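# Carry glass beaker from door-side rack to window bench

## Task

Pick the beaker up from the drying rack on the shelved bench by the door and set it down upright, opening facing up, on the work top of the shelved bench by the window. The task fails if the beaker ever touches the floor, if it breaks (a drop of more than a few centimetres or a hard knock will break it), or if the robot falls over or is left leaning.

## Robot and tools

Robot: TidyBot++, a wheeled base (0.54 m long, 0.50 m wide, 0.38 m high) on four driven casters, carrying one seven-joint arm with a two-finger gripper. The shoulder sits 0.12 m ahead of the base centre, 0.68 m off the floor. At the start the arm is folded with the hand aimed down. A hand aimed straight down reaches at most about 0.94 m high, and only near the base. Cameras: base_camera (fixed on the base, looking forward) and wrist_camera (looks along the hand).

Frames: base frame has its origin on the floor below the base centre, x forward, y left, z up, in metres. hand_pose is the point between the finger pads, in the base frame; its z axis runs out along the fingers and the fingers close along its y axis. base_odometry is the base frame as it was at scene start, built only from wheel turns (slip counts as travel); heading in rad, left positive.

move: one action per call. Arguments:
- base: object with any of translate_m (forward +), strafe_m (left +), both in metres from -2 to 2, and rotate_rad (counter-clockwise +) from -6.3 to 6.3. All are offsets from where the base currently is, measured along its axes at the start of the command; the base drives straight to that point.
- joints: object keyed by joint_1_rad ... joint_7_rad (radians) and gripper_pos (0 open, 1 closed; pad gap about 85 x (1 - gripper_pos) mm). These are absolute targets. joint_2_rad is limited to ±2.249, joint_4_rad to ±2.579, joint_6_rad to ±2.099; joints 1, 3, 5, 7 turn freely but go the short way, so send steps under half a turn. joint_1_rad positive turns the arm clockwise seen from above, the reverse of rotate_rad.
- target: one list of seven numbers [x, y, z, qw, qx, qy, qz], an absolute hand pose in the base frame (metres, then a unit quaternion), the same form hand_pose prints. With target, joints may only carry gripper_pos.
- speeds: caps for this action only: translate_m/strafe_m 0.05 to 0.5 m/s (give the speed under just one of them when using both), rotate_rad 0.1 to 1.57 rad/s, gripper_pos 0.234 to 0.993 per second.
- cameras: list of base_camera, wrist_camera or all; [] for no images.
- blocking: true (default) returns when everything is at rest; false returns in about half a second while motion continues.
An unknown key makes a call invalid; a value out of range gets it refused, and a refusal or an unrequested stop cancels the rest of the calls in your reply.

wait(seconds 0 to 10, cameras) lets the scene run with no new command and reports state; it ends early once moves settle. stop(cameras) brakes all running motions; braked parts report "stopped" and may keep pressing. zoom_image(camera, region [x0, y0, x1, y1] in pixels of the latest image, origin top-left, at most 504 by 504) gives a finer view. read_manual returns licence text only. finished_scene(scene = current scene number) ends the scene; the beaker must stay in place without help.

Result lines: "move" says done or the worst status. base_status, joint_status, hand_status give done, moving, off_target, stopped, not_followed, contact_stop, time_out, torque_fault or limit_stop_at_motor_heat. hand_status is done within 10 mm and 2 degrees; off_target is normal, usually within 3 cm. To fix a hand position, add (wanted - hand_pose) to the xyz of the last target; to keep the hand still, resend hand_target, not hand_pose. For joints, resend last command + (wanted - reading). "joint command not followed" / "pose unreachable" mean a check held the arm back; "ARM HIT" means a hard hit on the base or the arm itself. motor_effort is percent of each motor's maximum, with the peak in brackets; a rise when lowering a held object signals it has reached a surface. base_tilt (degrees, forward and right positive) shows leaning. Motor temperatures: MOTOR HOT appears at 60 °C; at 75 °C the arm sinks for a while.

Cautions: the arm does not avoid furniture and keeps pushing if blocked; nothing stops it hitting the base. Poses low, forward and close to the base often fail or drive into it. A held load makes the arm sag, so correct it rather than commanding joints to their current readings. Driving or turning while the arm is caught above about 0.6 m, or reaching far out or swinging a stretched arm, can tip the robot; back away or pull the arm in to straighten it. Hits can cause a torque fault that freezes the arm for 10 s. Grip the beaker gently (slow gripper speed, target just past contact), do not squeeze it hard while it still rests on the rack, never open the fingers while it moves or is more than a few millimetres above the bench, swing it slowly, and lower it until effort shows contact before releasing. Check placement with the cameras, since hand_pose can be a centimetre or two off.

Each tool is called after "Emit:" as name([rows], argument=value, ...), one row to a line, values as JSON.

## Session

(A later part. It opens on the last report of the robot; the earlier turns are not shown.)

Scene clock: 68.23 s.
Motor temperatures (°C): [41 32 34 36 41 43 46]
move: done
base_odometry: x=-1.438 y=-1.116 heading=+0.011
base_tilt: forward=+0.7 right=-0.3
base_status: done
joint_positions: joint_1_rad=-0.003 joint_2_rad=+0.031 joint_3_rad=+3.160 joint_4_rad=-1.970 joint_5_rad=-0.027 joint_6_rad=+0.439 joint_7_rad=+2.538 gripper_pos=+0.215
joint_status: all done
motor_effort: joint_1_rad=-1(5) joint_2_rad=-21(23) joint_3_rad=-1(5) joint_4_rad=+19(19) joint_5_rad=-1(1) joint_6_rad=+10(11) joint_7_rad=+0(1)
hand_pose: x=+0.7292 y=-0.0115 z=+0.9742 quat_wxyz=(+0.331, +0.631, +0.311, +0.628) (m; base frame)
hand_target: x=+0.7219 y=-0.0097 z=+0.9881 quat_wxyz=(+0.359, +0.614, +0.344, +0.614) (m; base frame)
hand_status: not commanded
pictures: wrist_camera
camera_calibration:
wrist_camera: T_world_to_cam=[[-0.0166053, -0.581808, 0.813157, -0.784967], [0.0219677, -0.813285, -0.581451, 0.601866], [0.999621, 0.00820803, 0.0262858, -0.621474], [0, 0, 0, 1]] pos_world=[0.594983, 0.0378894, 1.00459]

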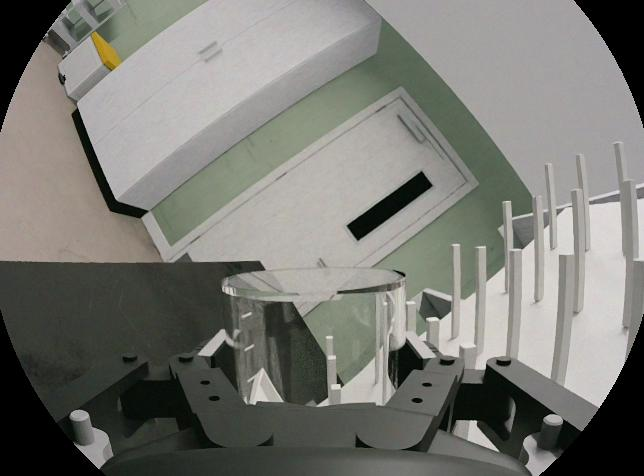

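Emit:
move(base={"strafe_m": 0.35}, speeds={"strafe_m": 0.3}, cameras=["wrist_camera", "base_camera"])

Scene clock: 73.07 s.
Motor temperatures (°C): [41 32 34 36 41 43 46]
move: done
base_odometry: x=-1.442 y=-0.766 heading=+0.011
base_tilt: forward=+0.8 right=-0.3
base_status: done
joint_positions: joint_1_rad=-0.002 joint_2_rad=+0.031 joint_3_rad=+3.160 joint_4_rad=-1.970 joint_5_rad=-0.027 joint_6_rad=+0.439 joint_7_rad=+2.538 gripper_pos=+0.215
joint_status: not commanded
motor_effort: joint_1_rad=+0(2) joint_2_rad=-21(22) joint_3_rad=+0(2) joint_4_rad=+19(19) joint_5_rad=-1(1) joint_6_rad=+9(10) joint_7_rad=-1(1)
hand_pose: x=+0.7291 y=-0.0123 z=+0.9742 quat_wxyz=(+0.332, +0.632, +0.311, +0.628) (m; base frame)
hand_target: x=+0.7219 y=-0.0097 z=+0.9881 quat_wxyz=(+0.359, +0.614, +0.344, +0.614) (m; base frame)
hand_status: not commanded
pictures: base_camera, wrist_camera
camera_calibration:
wrist_camera: T_world_to_cam=[[-0.0174089, -0.581784, 0.813157, -0.784871], [0.0208443, -0.813314, -0.581451, 0.601999], [0.999631, 0.00682731, 0.0262858, -0.621476], [0, 0, 0, 1]] pos_world=[0.595034, 0.037232, 1.00459]

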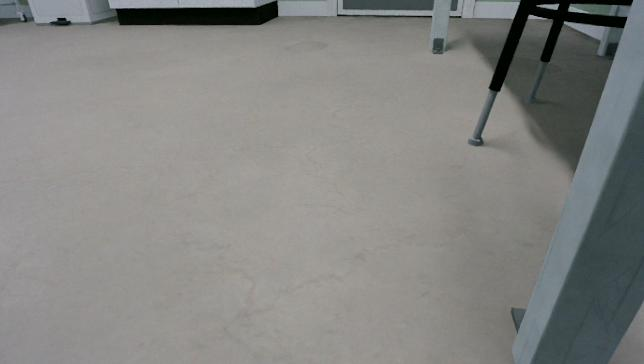

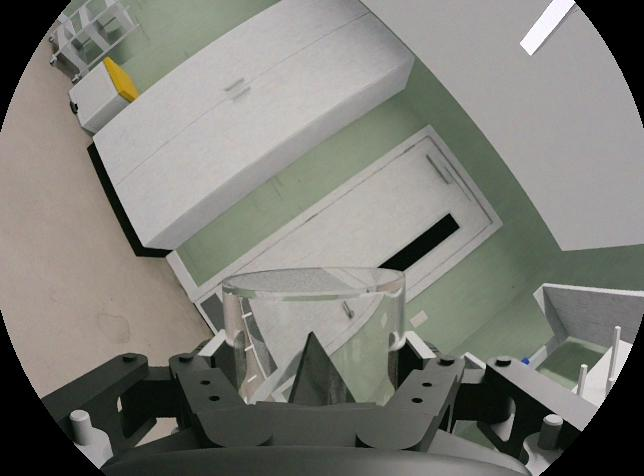

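Emit:
move(base={"strafe_m": 0.4, "translate_m": 0.3}, speeds={"strafe_m": 0.4}, joints={"joint_7_rad": 4.77}, cameras=[])

Emit:
move(base={"rotate_rad": 1.5}, speeds={"rotate_rad": 0.9}, cameras=["wrist_camera", "base_camera"])

Scene clock: 78.13 s.
Motor temperatures (°C): [41 32 34 36 41 43 46]
move: time_out
base_odometry: x=-1.147 y=-0.364 heading=+0.011
base_tilt: forward=+0.8 right=-0.3
base_status: translate_m time_out (by the wheels' count: +0.299 of +0.300); strafe_m time_out (by the wheels' count: +0.398 of +0.400)
joint_positions: joint_1_rad=-0.004 joint_2_rad=+0.026 joint_3_rad=+3.161 joint_4_rad=-1.967 joint_5_rad=-0.027 joint_6_rad=+0.436 joint_7_rad=+4.695 gripper_pos=+0.215
joint_status: all done
motor_effort: joint_1_rad=+0(5) joint_2_rad=-21(26) joint_3_rad=-1(6) joint_4_rad=+19(21) joint_5_rad=+0(1) joint_6_rad=+10(11) joint_7_rad=+0(2)
hand_pose: x=+0.7280 y=-0.0113 z=+0.9777 quat_wxyz=(+0.712, +0.024, +0.702, +0.005) (m; base frame)
hand_target: x=+0.7219 y=-0.0097 z=+0.9881 quat_wxyz=(+0.710, -0.014, +0.703, -0.027) (m; base frame)
hand_status: not commanded
pictures: none
No camera images: "cameras" was empty.

not run: a stop that you did not command came earlier in this reply.

Emit:
wait(seconds=0)

Scene clock: 78.47 s.
Motor temperatures (°C): [41 32 34 36 41 43 46]
base_odometry: x=-1.147 y=-0.364 heading=+0.011
base_tilt: forward=+0.8 right=-0.3
base_status: translate_m time_out (by the wheels' count: +0.299 of +0.300); strafe_m time_out (by the wheels' count: +0.398 of +0.400)
joint_positions: joint_1_rad=-0.004 joint_2_rad=+0.026 joint_3_rad=+3.161 joint_4_rad=-1.967 joint_5_rad=-0.027 joint_6_rad=+0.436 joint_7_rad=+4.695 gripper_pos=+0.215
joint_status: all done
motor_effort: joint_1_rad=+0(5) joint_2_rad=-21(26) joint_3_rad=-1(6) joint_4_rad=+19(21) joint_5_rad=+0(1) joint_6_rad=+10(11) joint_7_rad=+0(2)
hand_pose: x=+0.7280 y=-0.0113 z=+0.9777 quat_wxyz=(+0.712, +0.024, +0.702, +0.005) (m; base frame)
hand_target: x=+0.7219 y=-0.0097 z=+0.9881 quat_wxyz=(+0.710, -0.014, +0.703, -0.027) (m; base frame)
hand_status: not commanded
pictures: base_camera, wrist_camera
camera_calibration:
wrist_camera: T_world_to_cam=[[0.0326693, 0.998845, 0.0352306, -0.0451725], [0.0240901, -0.0360261, 0.99906, -0.933901], [0.999176, -0.0317899, -0.0252392, -0.570214], [0, 0, 0, 1]] pos_world=[0.593717, -0.00665155, 0.920223]

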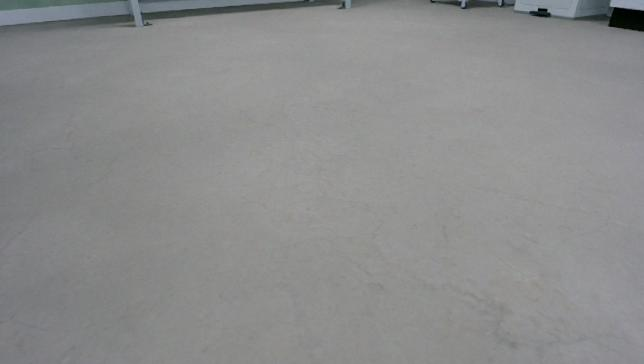

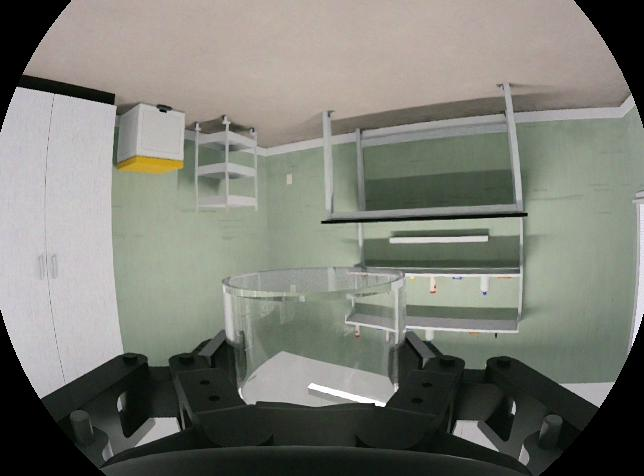

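Emit:
move(base={"rotate_rad": 0.483}, cameras=[])

Emit:
move(base={"translate_m": 1.3, "strafe_m": -0.35}, cameras=["wrist_camera", "base_camera"])

Scene clock: 81.63 s.
Motor temperatures (°C): [41 32 34 36 41 43 46]
move: done
base_odometry: x=-1.147 y=-0.364 heading=+0.494
base_tilt: forward=+0.8 right=-0.3
base_status: done
joint_positions: joint_1_rad=-0.003 joint_2_rad=+0.026 joint_3_rad=+3.161 joint_4_rad=-1.967 joint_5_rad=-0.027 joint_6_rad=+0.436 joint_7_rad=+4.695 gripper_pos=+0.215
joint_status: not commanded
motor_effort: joint_1_rad=-1(2) joint_2_rad=-20(23) joint_3_rad=-1(4) joint_4_rad=+19(19) joint_5_rad=-1(1) joint_6_rad=+10(10) joint_7_rad=+0(1)
hand_pose: x=+0.7280 y=-0.0119 z=+0.9777 quat_wxyz=(+0.712, +0.024, +0.702, +0.005) (m; base frame)
hand_target: x=+0.7219 y=-0.0097 z=+0.9881 quat_wxyz=(+0.710, -0.014, +0.703, -0.027) (m; base frame)
hand_status: not commanded
pictures: none
No camera images: "cameras" was empty.

Scene clock: 85.60 s.
Motor temperatures (°C): [41 32 34 36 41 43 46]
move: done
base_odometry: x=+0.163 y=-0.056 heading=+0.495
base_tilt: forward=+0.8 right=-0.3
base_status: done
joint_positions: joint_1_rad=-0.003 joint_2_rad=+0.024 joint_3_rad=+3.161 joint_4_rad=-1.967 joint_5_rad=-0.027 joint_6_rad=+0.436 joint_7_rad=+4.695 gripper_pos=+0.215
joint_status: not commanded
motor_effort: joint_1_rad=+0(1) joint_2_rad=-21(24) joint_3_rad=-1(2) joint_4_rad=+19(20) joint_5_rad=-1(1) joint_6_rad=+10(10) joint_7_rad=+0(1)
hand_pose: x=+0.7273 y=-0.0119 z=+0.9791 quat_wxyz=(+0.713, +0.024, +0.701, +0.005) (m; base frame)
hand_target: x=+0.7219 y=-0.0097 z=+0.9881 quat_wxyz=(+0.710, -0.014, +0.703, -0.027) (m; base frame)
hand_status: not commanded
pictures: base_camera, wrist_camera
camera_calibration:
wrist_camera: T_world_to_cam=[[0.0335821, 0.998812, 0.0353203, -0.045343], [0.021894, -0.036067, 0.99911, -0.933779], [0.999196, -0.0327789, -0.0230792, -0.571592], [0, 0, 0, 1]] pos_world=[0.5931, -0.00712565, 0.921357]

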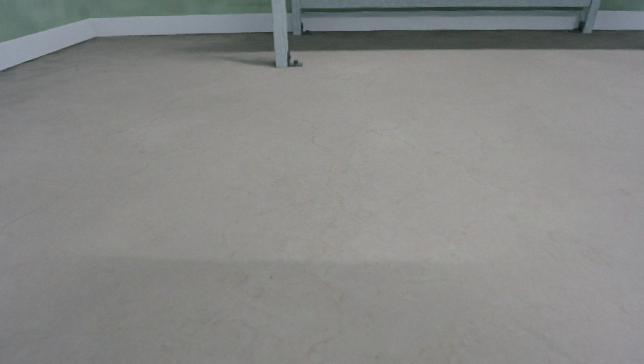

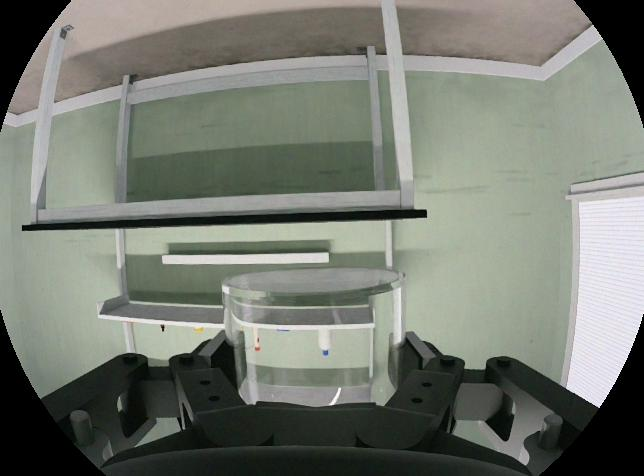

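Emit:
move(base={"rotate_rad": 0.095}, cameras=[])

Emit:
move(base={"translate_m": 0.6, "strafe_m": -0.35}, joints={"joint_7_rad": 4.81}, cameras=["wrist_camera", "base_camera"])

Scene clock: 87.83 s.
Motor temperatures (°C): [41 32 34 36 41 43 46]
move: done
base_odometry: x=+0.163 y=-0.056 heading=+0.590
base_tilt: forward=+0.8 right=-0.3
base_status: done
joint_positions: joint_1_rad=-0.005 joint_2_rad=+0.024 joint_3_rad=+3.158 joint_4_rad=-1.967 joint_5_rad=-0.027 joint_6_rad=+0.436 joint_7_rad=+4.695 gripper_pos=+0.215
joint_status: not commanded
motor_effort: joint_1_rad=+0(2) joint_2_rad=-21(22) joint_3_rad=-1(3) joint_4_rad=+19(19) joint_5_rad=+0(1) joint_6_rad=+9(10) joint_7_rad=+0(1)
hand_pose: x=+0.7273 y=-0.0085 z=+0.9791 quat_wxyz=(+0.713, +0.022, +0.701, +0.007) (m; base frame)
hand_target: x=+0.7219 y=-0.0097 z=+0.9881 quat_wxyz=(+0.710, -0.014, +0.703, -0.027) (m; base frame)
hand_status: not commanded
pictures: none
No camera images: "cameras" was empty.

Scene clock: 90.57 s.
Motor temperatures (°C): [41 32 34 36 41 43 46]
move: done
base_odometry: x=+0.857 y=-0.013 heading=+0.590
base_tilt: forward=+0.8 right=-0.2
base_status: done
joint_positions: joint_1_rad=-0.005 joint_2_rad=+0.023 joint_3_rad=+3.158 joint_4_rad=-1.967 joint_5_rad=-0.027 joint_6_rad=+0.436 joint_7_rad=+4.743 gripper_pos=+0.215
joint_status: all done
motor_effort: joint_1_rad=+0(1) joint_2_rad=-21(23) joint_3_rad=-2(2) joint_4_rad=+19(20) joint_5_rad=+0(1) joint_6_rad=+10(10) joint_7_rad=+0(1)
hand_pose: x=+0.7270 y=-0.0086 z=+0.9797 quat_wxyz=(+0.713, +0.006, +0.701, -0.010) (m; base frame)
hand_target: x=+0.7219 y=-0.0097 z=+0.9881 quat_wxyz=(+0.710, -0.028, +0.703, -0.041) (m; base frame)
hand_status: not commanded
pictures: base_camera, wrist_camera
camera_calibration:
wrist_camera: T_world_to_cam=[[0.0288021, 0.99951, -0.0122265, 0.00135637], [0.0222051, 0.0115888, 0.999686, -0.934656], [0.999338, -0.0290646, -0.0218605, -0.572423], [0, 0, 0, 1]] pos_world=[0.592759, -0.0071614, 0.921865]

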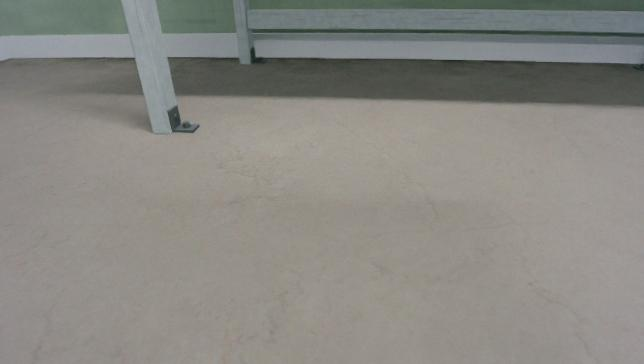

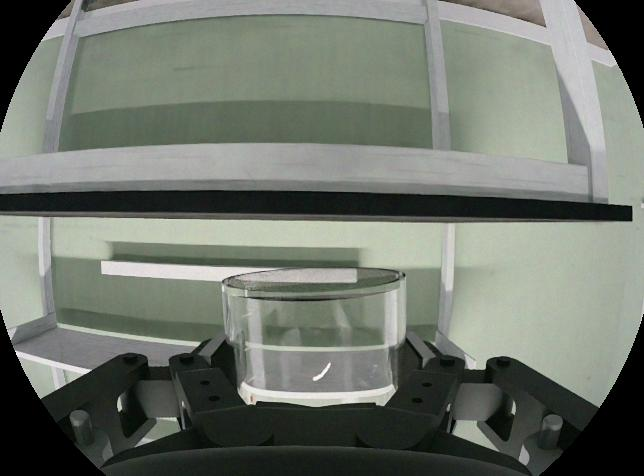

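Emit:
zoom_image(camera="wrist_camera", region=[200, 170, 430, 420])

Scaled by 2.016.

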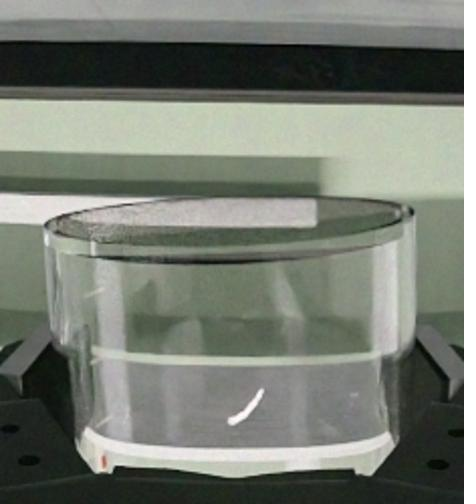

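Emit:
move(base={"translate_m": 0.17}, speeds={"translate_m": 0.25}, joints={"joint_7_rad": 4.60, "joint_6_rad": 0.50}, cameras=["wrist_camera"])

Emit:
zoom_image(camera="wrist_camera", region=[150, 80, 480, 420])

Scene clock: 94.53 s.
Motor temperatures (°C): [41 32 34 36 41 43 46]
move: done
base_odometry: x=+0.998 y=+0.082 heading=+0.590
base_tilt: forward=+0.8 right=-0.3
base_status: done
joint_positions: joint_1_rad=-0.005 joint_2_rad=+0.020 joint_3_rad=+3.158 joint_4_rad=-1.966 joint_5_rad=-0.027 joint_6_rad=+0.487 joint_7_rad=+4.609 gripper_pos=+0.215
joint_status: all done
motor_effort: joint_1_rad=+0(1) joint_2_rad=-20(24) joint_3_rad=-1(1) joint_4_rad=+19(21) joint_5_rad=+0(1) joint_6_rad=+10(12) joint_7_rad=+0(1)
hand_pose: x=+0.7256 y=-0.0090 z=+0.9977 quat_wxyz=(+0.731, +0.052, +0.679, +0.038) (m; base frame)
hand_target: x=+0.7198 y=-0.0097 z=+1.0207 quat_wxyz=(+0.746, +0.043, +0.664, +0.035) (m; base frame)
hand_status: not commanded
pictures: wrist_camera
camera_calibration:
wrist_camera: T_world_to_cam=[[0.0210031, 0.992335, 0.121776, -0.126106], [-0.0351036, -0.120995, 0.992032, -0.904615], [0.999163, -0.0251105, 0.0322933, -0.62455], [0, 0, 0, 1]] pos_world=[0.594921, 0.0000025399, 0.932933]

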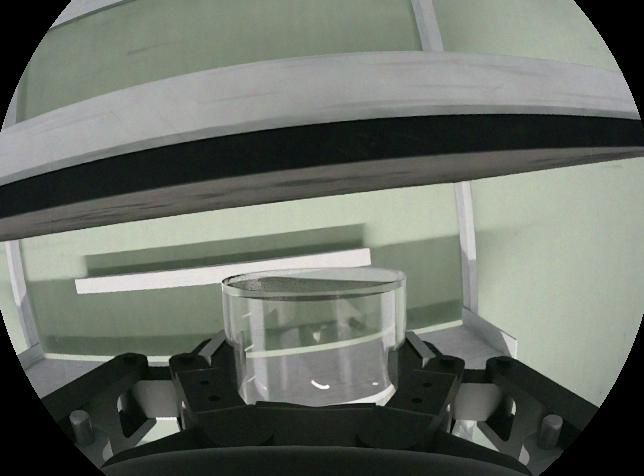

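Scaled by 1.482.

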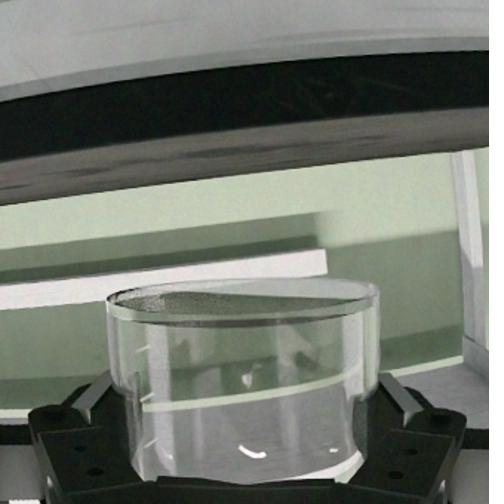

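Emit:
move(joints={"joint_7_rad": 4.75, "joint_6_rad": 0.405}, cameras=["wrist_camera"])

Emit:
zoom_image(camera="wrist_camera", region=[150, 80, 480, 420])

Scene clock: 97.13 s.
Motor temperatures (°C): [41 32 34 36 41 43 46]
move: done
base_odometry: x=+0.998 y=+0.082 heading=+0.590
base_tilt: forward=+0.8 right=-0.3
base_status: not commanded
joint_positions: joint_1_rad=-0.005 joint_2_rad=+0.020 joint_3_rad=+3.158 joint_4_rad=-1.966 joint_5_rad=-0.027 joint_6_rad=+0.417 joint_7_rad=+4.726 gripper_pos=+0.215
joint_status: all done
motor_effort: joint_1_rad=+0(0) joint_2_rad=-21(22) joint_3_rad=+0(2) joint_4_rad=+19(20) joint_5_rad=+0(1) joint_6_rad=+9(11) joint_7_rad=-1(1)
hand_pose: x=+0.7265 y=-0.0084 z=+0.9764 quat_wxyz=(+0.708, +0.012, +0.706, -0.004) (m; base frame)
hand_target: x=+0.7218 y=-0.0097 z=+0.9912 quat_wxyz=(+0.714, -0.007, +0.700, -0.020) (m; base frame)
hand_status: not commanded
pictures: wrist_camera
camera_calibration:
wrist_camera: T_world_to_cam=[[0.0281323, 0.999594, 0.00444272, -0.0145943], [0.0362495, -0.00546173, 0.999328, -0.941386], [0.998947, -0.0279523, -0.0363885, -0.55754], [0, 0, 0, 1]] pos_world=[0.591489, -0.00613773, 0.92053]

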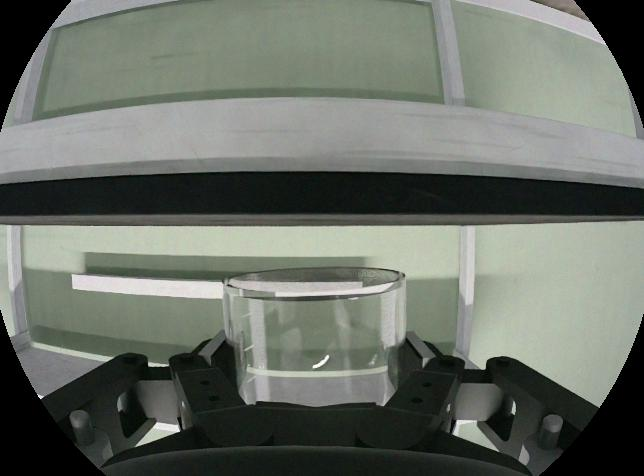

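Scaled by 1.482.

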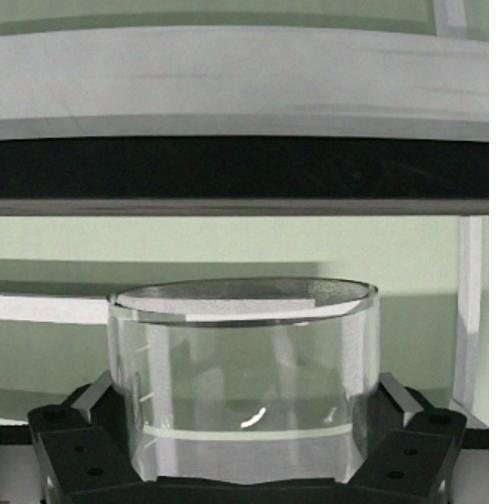

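Emit:
move(joints={"joint_7_rad":4.66,"joint_6_rad":0.50})

Scene clock: 99.43 s.
Motor temperatures (°C): [41 32 34 36 41 43 46]
move: done
base_odometry: x=+0.998 y=+0.082 heading=+0.590
base_tilt: forward=+0.8 right=-0.3
base_status: not commanded
joint_positions: joint_1_rad=-0.005 joint_2_rad=+0.020 joint_3_rad=+3.158 joint_4_rad=-1.963 joint_5_rad=-0.027 joint_6_rad=+0.485 joint_7_rad=+4.674 gripper_pos=+0.215
joint_status: all done
motor_effort: joint_1_rad=+0(0) joint_2_rad=-21(22) joint_3_rad=+0(1) joint_4_rad=+19(21) joint_5_rad=-1(1) joint_6_rad=+10(12) joint_7_rad=-1(2)
hand_pose: x=+0.7260 y=-0.0089 z=+0.9992 quat_wxyz=(+0.732, +0.029, +0.680, +0.015) (m; base frame)
hand_target: x=+0.7198 y=-0.0097 z=+1.0207 quat_wxyz=(+0.747, +0.024, +0.665, +0.013) (m; base frame)
hand_status: not commanded
pictures: base_camera, wrist_camera
camera_calibration:
wrist_camera: T_world_to_cam=[[0.0256462, 0.998052, 0.0568741, -0.0647745], [-0.0354481, -0.0559491, 0.997804, -0.911011], [0.999042, -0.0276059, 0.0339441, -0.626516], [0, 0, 0, 1]] pos_world=[0.595284, -0.00361756, 0.933962]

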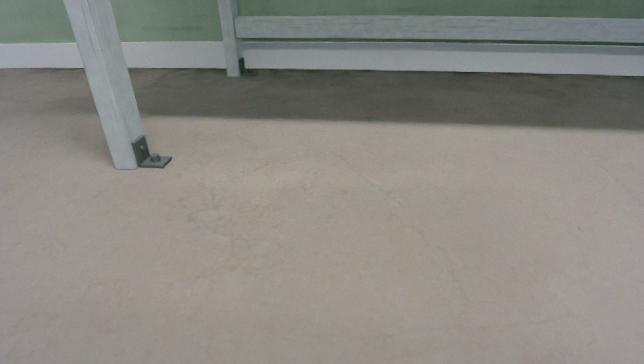

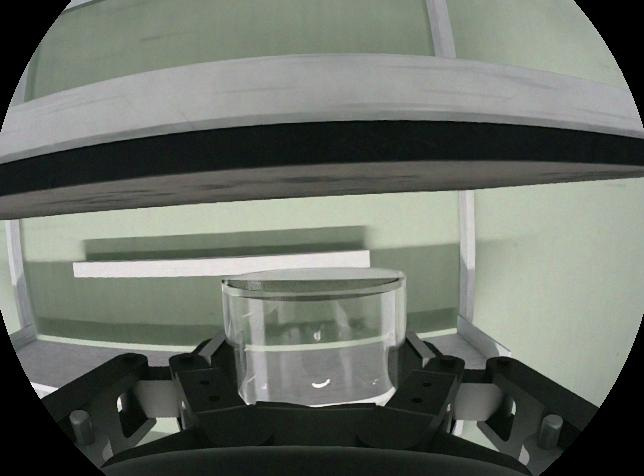

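Emit:
zoom_image(camera="wrist_camera", region=[160, 90, 500, 420])

Scaled by 1.482.

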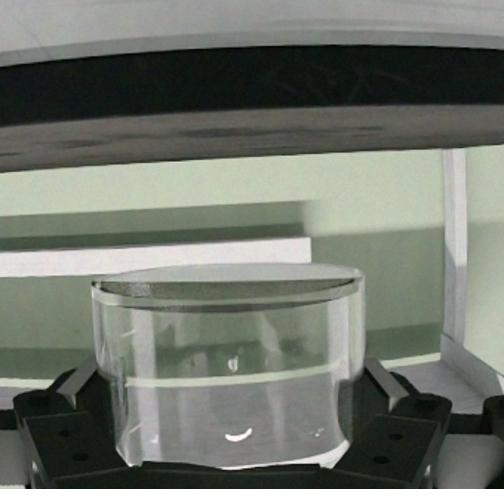

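Emit:
move(base={"translate_m":0.1}, speeds={"translate_m":0.08})

Emit:
move(joints={"joint_2_rad":0.03,"joint_6_rad":0.44}, cameras=["wrist_camera"])

Scene clock: 102.50 s.
Motor temperatures (°C): [41 32 34 36 41 43 46]
move: done
base_odometry: x=+1.082 y=+0.137 heading=+0.590
base_tilt: forward=+0.8 right=-0.2
base_status: done
joint_positions: joint_1_rad=-0.005 joint_2_rad=+0.018 joint_3_rad=+3.158 joint_4_rad=-1.963 joint_5_rad=-0.027 joint_6_rad=+0.485 joint_7_rad=+4.674 gripper_pos=+0.215
joint_status: not commanded
motor_effort: joint_1_rad=+0(1) joint_2_rad=-21(23) joint_3_rad=-1(2) joint_4_rad=+19(20) joint_5_rad=-1(1) joint_6_rad=+10(10) joint_7_rad=+0(1)
hand_pose: x=+0.7254 y=-0.0089 z=+1.0003 quat_wxyz=(+0.733, +0.029, +0.680, +0.015) (m; base frame)
hand_target: x=+0.7198 y=-0.0097 z=+1.0207 quat_wxyz=(+0.747, +0.024, +0.665, +0.013) (m; base frame)
hand_status: not commanded
pictures: base_camera, wrist_camera
camera_calibration:
wrist_camera: T_world_to_cam=[[0.0255492, 0.998051, 0.056927, -0.064799], [-0.0371487, -0.0559584, 0.997742, -0.910766], [0.998983, -0.0276062, 0.0356467, -0.62767], [0, 0, 0, 1]] pos_world=[0.594854, -0.0036199, 0.934773]

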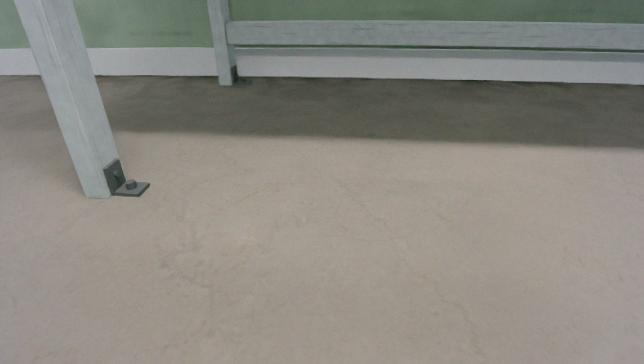

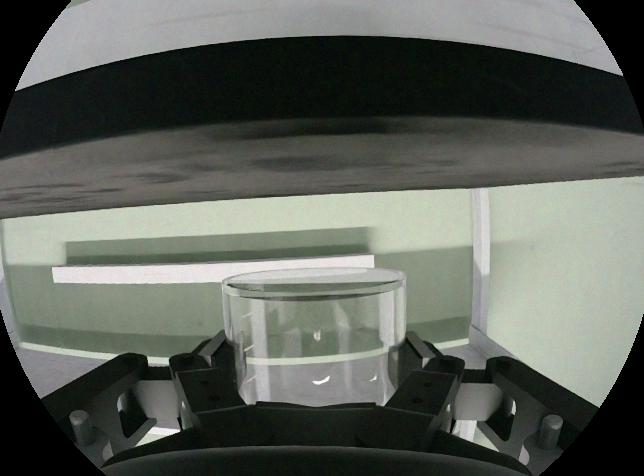

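Scene clock: 103.17 s.
Motor temperatures (°C): [41 32 34 36 41 43 46]
move: done
base_odometry: x=+1.082 y=+0.137 heading=+0.590
base_tilt: forward=+0.8 right=-0.3
base_status: not commanded
joint_positions: joint_1_rad=-0.005 joint_2_rad=+0.028 joint_3_rad=+3.158 joint_4_rad=-1.963 joint_5_rad=-0.027 joint_6_rad=+0.460 joint_7_rad=+4.674 gripper_pos=+0.215
joint_status: all done
motor_effort: joint_1_rad=+0(1) joint_2_rad=-21(22) joint_3_rad=-1(2) joint_4_rad=+19(20) joint_5_rad=+0(1) joint_6_rad=+10(10) joint_7_rad=-1(1)
hand_pose: x=+0.7289 y=-0.0088 z=+0.9866 quat_wxyz=(+0.721, +0.030, +0.692, +0.015) (m; base frame)
hand_target: x=+0.7307 y=-0.0097 z=+0.9839 quat_wxyz=(+0.716, +0.025, +0.697, +0.012) (m; base frame)
hand_status: not commanded
pictures: wrist_camera
camera_calibration:
wrist_camera: T_world_to_cam=[[0.0269059, 0.99804, 0.0565015, -0.0648754], [-0.0024721, -0.0564553, 0.998402, -0.9229], [0.999635, -0.0270026, 0.000948269, -0.596912], [0, 0, 0, 1]] pos_world=[0.596158, -0.00347253, 0.925656]

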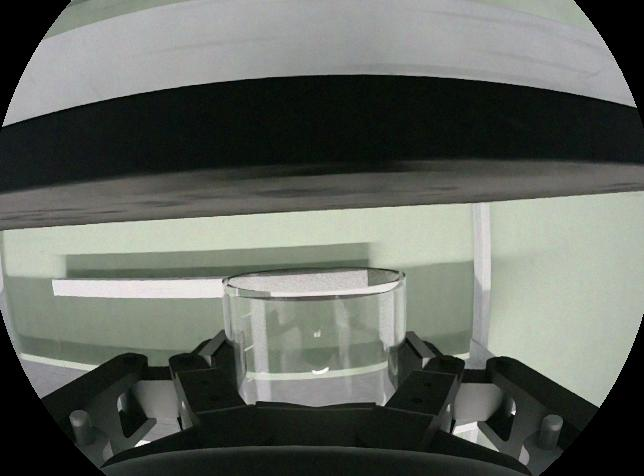

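Emit:
move(joints={"joint_2_rad":0.06,"joint_6_rad":0.50}, cameras=[])

Emit:
move(joints={"joint_2_rad":0.085,"joint_6_rad":0.525}, cameras=["wrist_camera"])

Scene clock: 104.73 s.
Motor temperatures (°C): [41 32 34 36 41 43 46]
move: done
base_odometry: x=+1.082 y=+0.137 heading=+0.590
base_tilt: forward=+0.8 right=-0.3
base_status: not commanded
joint_positions: joint_1_rad=-0.005 joint_2_rad=+0.054 joint_3_rad=+3.158 joint_4_rad=-1.963 joint_5_rad=-0.027 joint_6_rad=+0.478 joint_7_rad=+4.674 gripper_pos=+0.215
joint_status: all done
motor_effort: joint_1_rad=+0(1) joint_2_rad=-21(23) joint_3_rad=-1(1) joint_4_rad=+19(19) joint_5_rad=+0(1) joint_6_rad=+9(10) joint_7_rad=-1(1)
hand_pose: x=+0.7366 y=-0.0088 z=+0.9759 quat_wxyz=(+0.718, +0.030, +0.695, +0.014) (m; base frame)
hand_target: x=+0.7390 y=-0.0097 z=+0.9841 quat_wxyz=(+0.726, +0.024, +0.687, +0.012) (m; base frame)
hand_status: not commanded
pictures: none
No camera images: "cameras" was empty.

Scene clock: 105.43 s.
Motor temperatures (°C): [41 32 34 36 41 43 46]
move: done
base_odometry: x=+1.082 y=+0.137 heading=+0.590
base_tilt: forward=+0.8 right=-0.3
base_status: not commanded
joint_positions: joint_1_rad=-0.005 joint_2_rad=+0.079 joint_3_rad=+3.158 joint_4_rad=-1.963 joint_5_rad=-0.027 joint_6_rad=+0.485 joint_7_rad=+4.674 gripper_pos=+0.215
joint_status: all done
motor_effort: joint_1_rad=+0(1) joint_2_rad=-22(23) joint_3_rad=-1(2) joint_4_rad=+18(19) joint_5_rad=+0(1) joint_6_rad=+9(10) joint_7_rad=+0(1)
hand_pose: x=+0.7436 y=-0.0088 z=+0.9628 quat_wxyz=(+0.712, +0.030, +0.702, +0.014) (m; base frame)
hand_target: x=+0.7461 y=-0.0097 z=+0.9762 quat_wxyz=(+0.726, +0.024, +0.687, +0.012) (m; base frame)
hand_status: not commanded
pictures: wrist_camera
camera_calibration:
wrist_camera: T_world_to_cam=[[0.0289534, 0.99807, 0.0549435, -0.0638555], [0.0237693, -0.0556385, 0.998168, -0.918436], [0.999298, -0.0275944, -0.0253344, -0.586021], [0, 0, 0, 1]] pos_world=[0.609289, -0.00353909, 0.905416]

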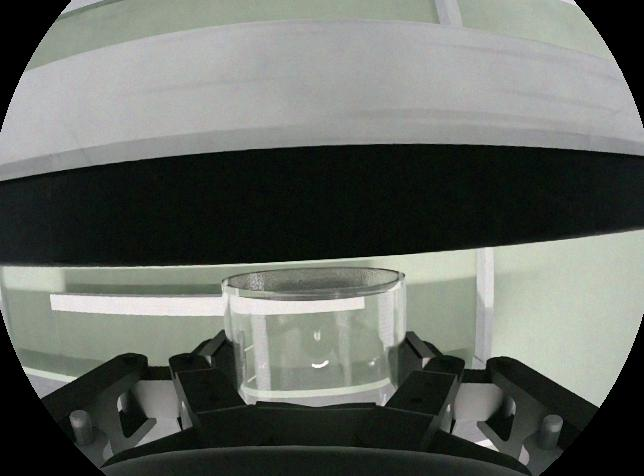

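Emit:
move(joints={"joint_2_rad":0.105,"joint_6_rad":0.57}, cameras=[])

Emit:
move(joints={"joint_2_rad":0.12,"joint_6_rad":0.585}, cameras=["wrist_camera"])

Scene clock: 106.43 s.
Motor temperatures (°C): [41 32 34 36 41 43 46]
move: done
base_odometry: x=+1.082 y=+0.137 heading=+0.590
base_tilt: forward=+0.8 right=-0.2
base_status: not commanded
joint_positions: joint_1_rad=-0.005 joint_2_rad=+0.097 joint_3_rad=+3.158 joint_4_rad=-1.963 joint_5_rad=-0.027 joint_6_rad=+0.522 joint_7_rad=+4.674 gripper_pos=+0.215
joint_status: all done
motor_effort: joint_1_rad=+0(0) joint_2_rad=-23(24) joint_3_rad=-2(2) joint_4_rad=+18(19) joint_5_rad=-1(1) joint_6_rad=+10(10) joint_7_rad=-1(1)
hand_pose: x=+0.7484 y=-0.0091 z=+0.9631 quat_wxyz=(+0.718, +0.030, +0.695, +0.013) (m; base frame)
hand_target: x=+0.7510 y=-0.0096 z=+0.9776 quat_wxyz=(+0.735, +0.023, +0.678, +0.012) (m; base frame)
hand_status: not commanded
pictures: none
No camera images: "cameras" was empty.

Scene clock: 107.07 s.
Motor temperatures (°C): [41 32 34 36 41 43 46]
move: done
base_odometry: x=+1.082 y=+0.137 heading=+0.590
base_tilt: forward=+0.8 right=-0.3
base_status: not commanded
joint_positions: joint_1_rad=-0.005 joint_2_rad=+0.112 joint_3_rad=+3.158 joint_4_rad=-1.963 joint_5_rad=-0.027 joint_6_rad=+0.531 joint_7_rad=+4.674 gripper_pos=+0.215
joint_status: all done
motor_effort: joint_1_rad=+0(1) joint_2_rad=-24(24) joint_3_rad=-1(2) joint_4_rad=+18(19) joint_5_rad=+0(1) joint_6_rad=+10(10) joint_7_rad=-1(1)
hand_pose: x=+0.7524 y=-0.0091 z=+0.9567 quat_wxyz=(+0.717, +0.030, +0.697, +0.013) (m; base frame)
hand_target: x=+0.7550 y=-0.0096 z=+0.9728 quat_wxyz=(+0.735, +0.023, +0.678, +0.012) (m; base frame)
hand_status: not commanded
pictures: wrist_camera
camera_calibration:
wrist_camera: T_world_to_cam=[[0.0292475, 0.998108, 0.0540835, -0.0629031], [0.00985805, -0.054392, 0.998471, -0.902384], [0.999524, -0.0286696, -0.0114302, -0.60847], [0, 0, 0, 1]] pos_world=[0.618916, -0.00374297, 0.897451]

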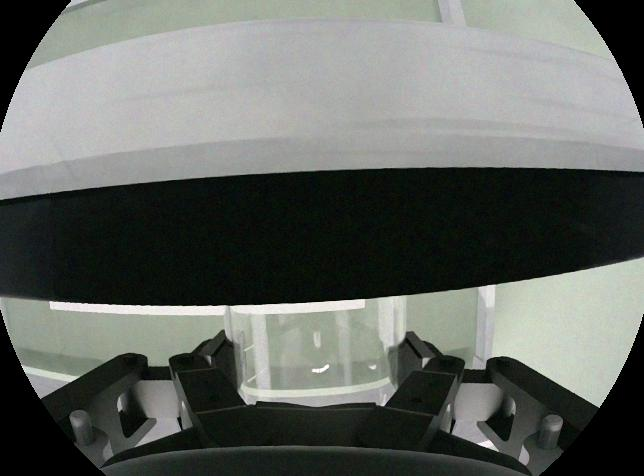

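Emit:
move(joints={"joint_2_rad":0.132,"joint_6_rad":0.605}, cameras=[])

Emit:
move(joints={"joint_2_rad":0.144,"joint_6_rad":0.622}, cameras=["wrist_camera"])

Scene clock: 108.03 s.
Motor temperatures (°C): [41 32 34 36 41 43 46]
move: done
base_odometry: x=+1.082 y=+0.137 heading=+0.590
base_tilt: forward=+0.8 right=-0.3
base_status: not commanded
joint_positions: joint_1_rad=-0.005 joint_2_rad=+0.123 joint_3_rad=+3.158 joint_4_rad=-1.963 joint_5_rad=-0.027 joint_6_rad=+0.550 joint_7_rad=+4.674 gripper_pos=+0.215
joint_status: all done
motor_effort: joint_1_rad=+0(0) joint_2_rad=-22(25) joint_3_rad=+0(1) joint_4_rad=+18(18) joint_5_rad=+0(1) joint_6_rad=+9(10) joint_7_rad=+0(1)
hand_pose: x=+0.7553 y=-0.0092 z=+0.9555 quat_wxyz=(+0.719, +0.029, +0.694, +0.013) (m; base frame)
hand_target: x=+0.7580 y=-0.0096 z=+0.9713 quat_wxyz=(+0.738, +0.023, +0.675, +0.012) (m; base frame)
hand_status: not commanded
pictures: none
No camera images: "cameras" was empty.

Scene clock: 108.60 s.
Motor temperatures (°C): [41 32 34 36 41 43 46]
move: done
base_odometry: x=+1.082 y=+0.137 heading=+0.590
base_tilt: forward=+0.8 right=-0.2
base_status: not commanded
joint_positions: joint_1_rad=-0.005 joint_2_rad=+0.135 joint_3_rad=+3.158 joint_4_rad=-1.963 joint_5_rad=-0.027 joint_6_rad=+0.566 joint_7_rad=+4.674 gripper_pos=+0.215
joint_status: all done
motor_effort: joint_1_rad=+0(1) joint_2_rad=-24(25) joint_3_rad=-1(2) joint_4_rad=+18(19) joint_5_rad=-1(1) joint_6_rad=+9(10) joint_7_rad=+0(1)
hand_pose: x=+0.7583 y=-0.0093 z=+0.9529 quat_wxyz=(+0.721, +0.029, +0.693, +0.013) (m; base frame)
hand_target: x=+0.7610 y=-0.0096 z=+0.9689 quat_wxyz=(+0.739, +0.023, +0.673, +0.012) (m; base frame)
hand_status: not commanded
pictures: wrist_camera
camera_calibration:
wrist_camera: T_world_to_cam=[[0.0293711, 0.998137, 0.0534741, -0.0621903], [-0.00183827, -0.0534432, 0.998569, -0.889844], [0.999567, -0.0294274, 0.000265156, -0.625602], [0, 0, 0, 1]] pos_world=[0.625522, -0.00389145, 0.892062]

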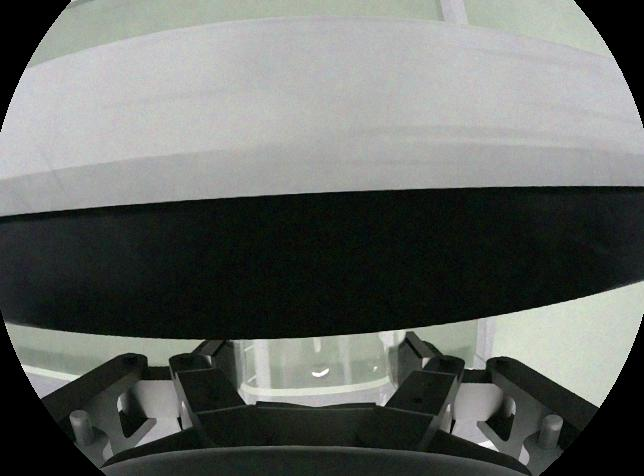

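Emit:
move(joints={"joint_2_rad":0.156,"joint_6_rad":0.632}, cameras=[])

Emit:
move(joints={"joint_2_rad":0.166,"joint_6_rad":0.642}, cameras=["wrist_camera"])

Scene clock: 109.57 s.
Motor temperatures (°C): [41 32 34 36 41 43 46]
move: done
base_odometry: x=+1.082 y=+0.137 heading=+0.590
base_tilt: forward=+0.8 right=-0.3
base_status: not commanded
joint_positions: joint_1_rad=-0.005 joint_2_rad=+0.141 joint_3_rad=+3.158 joint_4_rad=-1.963 joint_5_rad=-0.027 joint_6_rad=+0.580 joint_7_rad=+4.674 gripper_pos=+0.215
joint_status: all done
motor_effort: joint_1_rad=+0(0) joint_2_rad=-23(24) joint_3_rad=+0(1) joint_4_rad=+18(18) joint_5_rad=-1(1) joint_6_rad=+9(10) joint_7_rad=+0(1)
hand_pose: x=+0.7599 y=-0.0094 z=+0.9529 quat_wxyz=(+0.723, +0.029, +0.690, +0.012) (m; base frame)
hand_target: x=+0.7641 y=-0.0096 z=+0.9643 quat_wxyz=(+0.739, +0.023, +0.674, +0.012) (m; base frame)
hand_status: not commanded
pictures: none
No camera images: "cameras" was empty.

Scene clock: 110.10 s.
Motor temperatures (°C): [41 32 34 36 41 43 46]
move: done
base_odometry: x=+1.082 y=+0.137 heading=+0.590
base_tilt: forward=+0.8 right=-0.3
base_status: not commanded
joint_positions: joint_1_rad=-0.005 joint_2_rad=+0.147 joint_3_rad=+3.158 joint_4_rad=-1.963 joint_5_rad=-0.027 joint_6_rad=+0.593 joint_7_rad=+4.674 gripper_pos=+0.215
joint_status: all done
motor_effort: joint_1_rad=+0(1) joint_2_rad=-22(24) joint_3_rad=-1(1) joint_4_rad=+17(18) joint_5_rad=-1(1) joint_6_rad=+9(9) joint_7_rad=+0(1)
hand_pose: x=+0.7614 y=-0.0095 z=+0.9531 quat_wxyz=(+0.726, +0.029, +0.687, +0.012) (m; base frame)
hand_target: x=+0.7666 y=-0.0096 z=+0.9609 quat_wxyz=(+0.739, +0.023, +0.674, +0.012) (m; base frame)
hand_status: not commanded
pictures: wrist_camera
camera_calibration:
wrist_camera: T_world_to_cam=[[0.0291889, 0.998159, 0.0531667, -0.0617095], [-0.0158979, -0.052719, 0.998483, -0.879226], [0.999447, -0.0299899, 0.0143298, -0.641986], [0, 0, 0, 1]] pos_world=[0.629454, -0.0040092, 0.890373]

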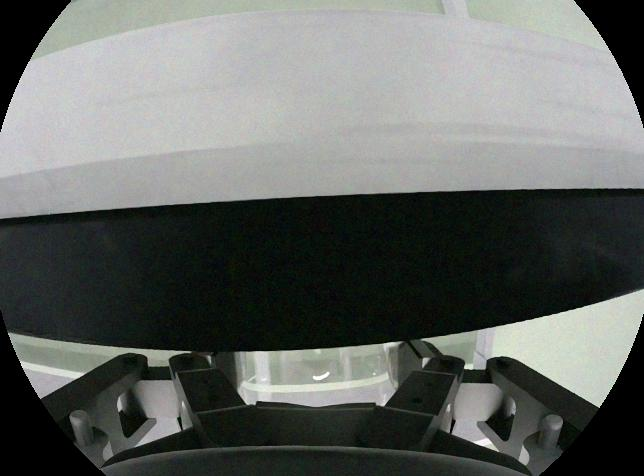

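Emit:
move(joints={"joint_2_rad":0.176,"joint_6_rad":0.637}, cameras=[])

Emit:
move(joints={"joint_2_rad":0.188,"joint_6_rad":0.64}, cameras=["wrist_camera"])

Scene clock: 111.00 s.
Motor temperatures (°C): [41 32 34 36 41 43 46]
move: done
base_odometry: x=+1.082 y=+0.137 heading=+0.590
base_tilt: forward=+0.8 right=-0.2
base_status: not commanded
joint_positions: joint_1_rad=-0.005 joint_2_rad=+0.150 joint_3_rad=+3.158 joint_4_rad=-1.960 joint_5_rad=-0.027 joint_6_rad=+0.593 joint_7_rad=+4.674 gripper_pos=+0.215
joint_status: all done
motor_effort: joint_1_rad=+0(0) joint_2_rad=-22(23) joint_3_rad=-1(2) joint_4_rad=+16(17) joint_5_rad=+0(1) joint_6_rad=+8(9) joint_7_rad=+0(1)
hand_pose: x=+0.7627 y=-0.0095 z=+0.9529 quat_wxyz=(+0.726, +0.029, +0.687, +0.012) (m; base frame)
hand_target: x=+0.7695 y=-0.0096 z=+0.9529 quat_wxyz=(+0.734, +0.023, +0.679, +0.011) (m; base frame)
hand_status: not commanded
pictures: none
No camera images: "cameras" was empty.

Scene clock: 111.53 s.
Motor temperatures (°C): [41 32 34 36 41 43 46]
move: done
base_odometry: x=+1.082 y=+0.137 heading=+0.590
base_tilt: forward=+0.8 right=-0.3
base_status: not commanded
joint_positions: joint_1_rad=-0.005 joint_2_rad=+0.157 joint_3_rad=+3.158 joint_4_rad=-1.957 joint_5_rad=-0.027 joint_6_rad=+0.601 joint_7_rad=+4.674 gripper_pos=+0.215
joint_status: all done
motor_effort: joint_1_rad=+0(0) joint_2_rad=-22(22) joint_3_rad=-1(1) joint_4_rad=+15(16) joint_5_rad=+0(1) joint_6_rad=+7(9) joint_7_rad=+0(1)
hand_pose: x=+0.7647 y=-0.0095 z=+0.9529 quat_wxyz=(+0.727, +0.029, +0.686, +0.012) (m; base frame)
hand_target: x=+0.7726 y=-0.0096 z=+0.9460 quat_wxyz=(+0.731, +0.023, +0.682, +0.011) (m; base frame)
hand_status: not commanded
pictures: wrist_camera
camera_calibration:
wrist_camera: T_world_to_cam=[[0.0291046, 0.998171, 0.0529871, -0.0615257], [-0.0203753, -0.0524061, 0.998418, -0.875514], [0.999369, -0.0301382, 0.0188128, -0.649501], [0, 0, 0, 1]] pos_world=[0.633042, -0.00404391, 0.889608]

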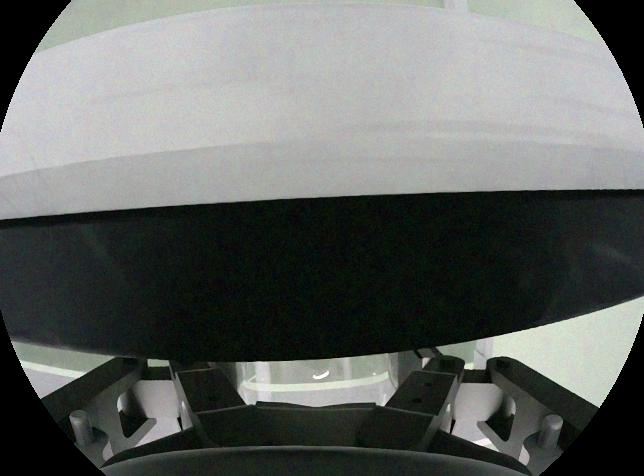

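Emit:
move(joints={"gripper_pos":0}, speeds={"gripper_pos":0.234}, cameras=["wrist_camera"])

Scene clock: 113.97 s.
Motor temperatures (°C): [41 32 34 36 41 43 46]
move: done
base_odometry: x=+1.082 y=+0.137 heading=+0.590
base_tilt: forward=+0.8 right=-0.3
base_status: not commanded
joint_positions: joint_1_rad=-0.005 joint_2_rad=+0.174 joint_3_rad=+3.158 joint_4_rad=-1.957 joint_5_rad=-0.027 joint_6_rad=+0.601 joint_7_rad=+4.674 gripper_pos=+0.000
joint_status: all done
motor_effort: joint_1_rad=+0(1) joint_2_rad=-23(25) joint_3_rad=-1(2) joint_4_rad=+17(17) joint_5_rad=+0(1) joint_6_rad=+8(9) joint_7_rad=+0(1)
hand_pose: x=+0.7692 y=-0.0095 z=+0.9419 quat_wxyz=(+0.721, +0.029, +0.692, +0.012) (m; base frame)
hand_target: x=+0.7726 y=-0.0096 z=+0.9460 quat_wxyz=(+0.731, +0.023, +0.682, +0.011) (m; base frame)
hand_status: not commanded
pictures: wrist_camera
camera_calibration:
wrist_camera: T_world_to_cam=[[0.029996, 0.998176, 0.0523933, -0.0612266], [-0.00350413, -0.0523116, 0.998625, -0.877638], [0.999544, -0.0301383, 0.0019286, -0.638049], [0, 0, 0, 1]] pos_world=[0.636519, -0.00402544, 0.880869]

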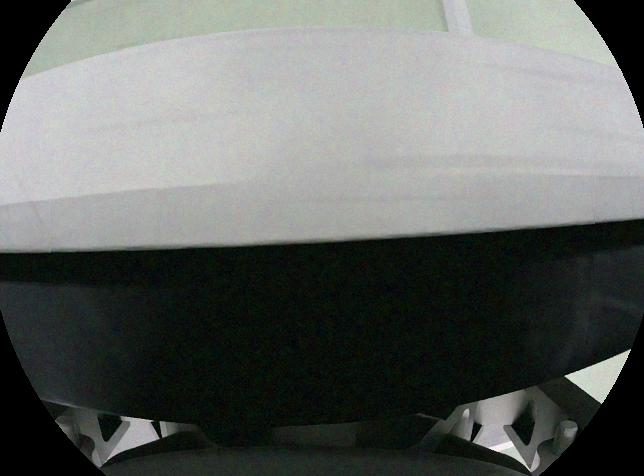

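Emit:
move(joints={"joint_2_rad":0.125,"joint_6_rad":0.575}, cameras=[])

Emit:
move(base={"translate_m":-0.3}, speeds={"translate_m":0.15})

Scene clock: 115.40 s.
Motor temperatures (°C): [41 32 34 36 41 43 46]
move: done
base_odometry: x=+1.082 y=+0.137 heading=+0.590
base_tilt: forward=+0.8 right=-0.2
base_status: not commanded
joint_positions: joint_1_rad=-0.005 joint_2_rad=+0.150 joint_3_rad=+3.158 joint_4_rad=-1.957 joint_5_rad=-0.027 joint_6_rad=+0.594 joint_7_rad=+4.674 gripper_pos=+0.000
joint_status: all done
motor_effort: joint_1_rad=+0(1) joint_2_rad=-23(25) joint_3_rad=-1(2) joint_4_rad=+17(17) joint_5_rad=-1(1) joint_6_rad=+8(10) joint_7_rad=+0(1)
hand_pose: x=+0.7629 y=-0.0095 z=+0.9554 quat_wxyz=(+0.727, +0.029, +0.686, +0.012) (m; base frame)
hand_target: x=+0.7567 y=-0.0096 z=+0.9665 quat_wxyz=(+0.730, +0.023, +0.683, +0.012) (m; base frame)
hand_status: not commanded
pictures: none
No camera images: "cameras" was empty.

Scene clock: 118.00 s.
Motor temperatures (°C): [41 32 34 36 41 43 46]
move: done
base_odometry: x=+0.832 y=-0.030 heading=+0.590
base_tilt: forward=+0.8 right=-0.3
base_status: done
joint_positions: joint_1_rad=-0.005 joint_2_rad=+0.143 joint_3_rad=+3.158 joint_4_rad=-1.957 joint_5_rad=-0.027 joint_6_rad=+0.594 joint_7_rad=+4.674 gripper_pos=+0.000
joint_status: not commanded
motor_effort: joint_1_rad=+0(1) joint_2_rad=-22(28) joint_3_rad=-1(2) joint_4_rad=+17(18) joint_5_rad=+0(1) joint_6_rad=+9(9) joint_7_rad=+0(1)
hand_pose: x=+0.7611 y=-0.0095 z=+0.9596 quat_wxyz=(+0.729, +0.029, +0.683, +0.012) (m; base frame)
hand_target: x=+0.7567 y=-0.0096 z=+0.9665 quat_wxyz=(+0.730, +0.023, +0.683, +0.012) (m; base frame)
hand_status: not commanded
pictures: base_camera, wrist_camera
camera_calibration:
wrist_camera: T_world_to_cam=[[0.0285954, 0.998163, 0.0534203, -0.0618238], [-0.0273322, -0.0526414, 0.998239, -0.876786], [0.999217, -0.0300051, 0.0257766, -0.652639], [0, 0, 0, 1]] pos_world=[0.629931, -0.0040275, 0.895367]

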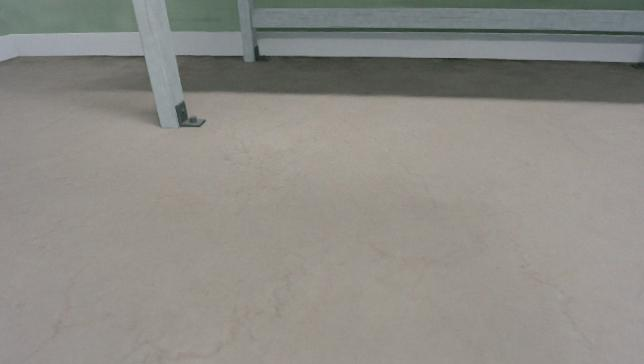

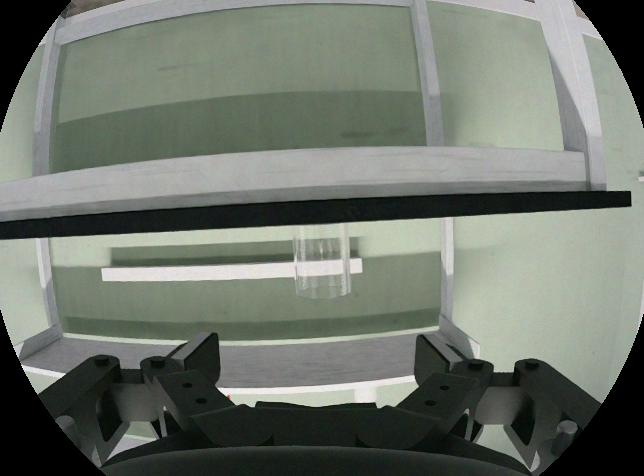

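Emit:
finished_scene(scene=2)

The scene is finished: the task was done.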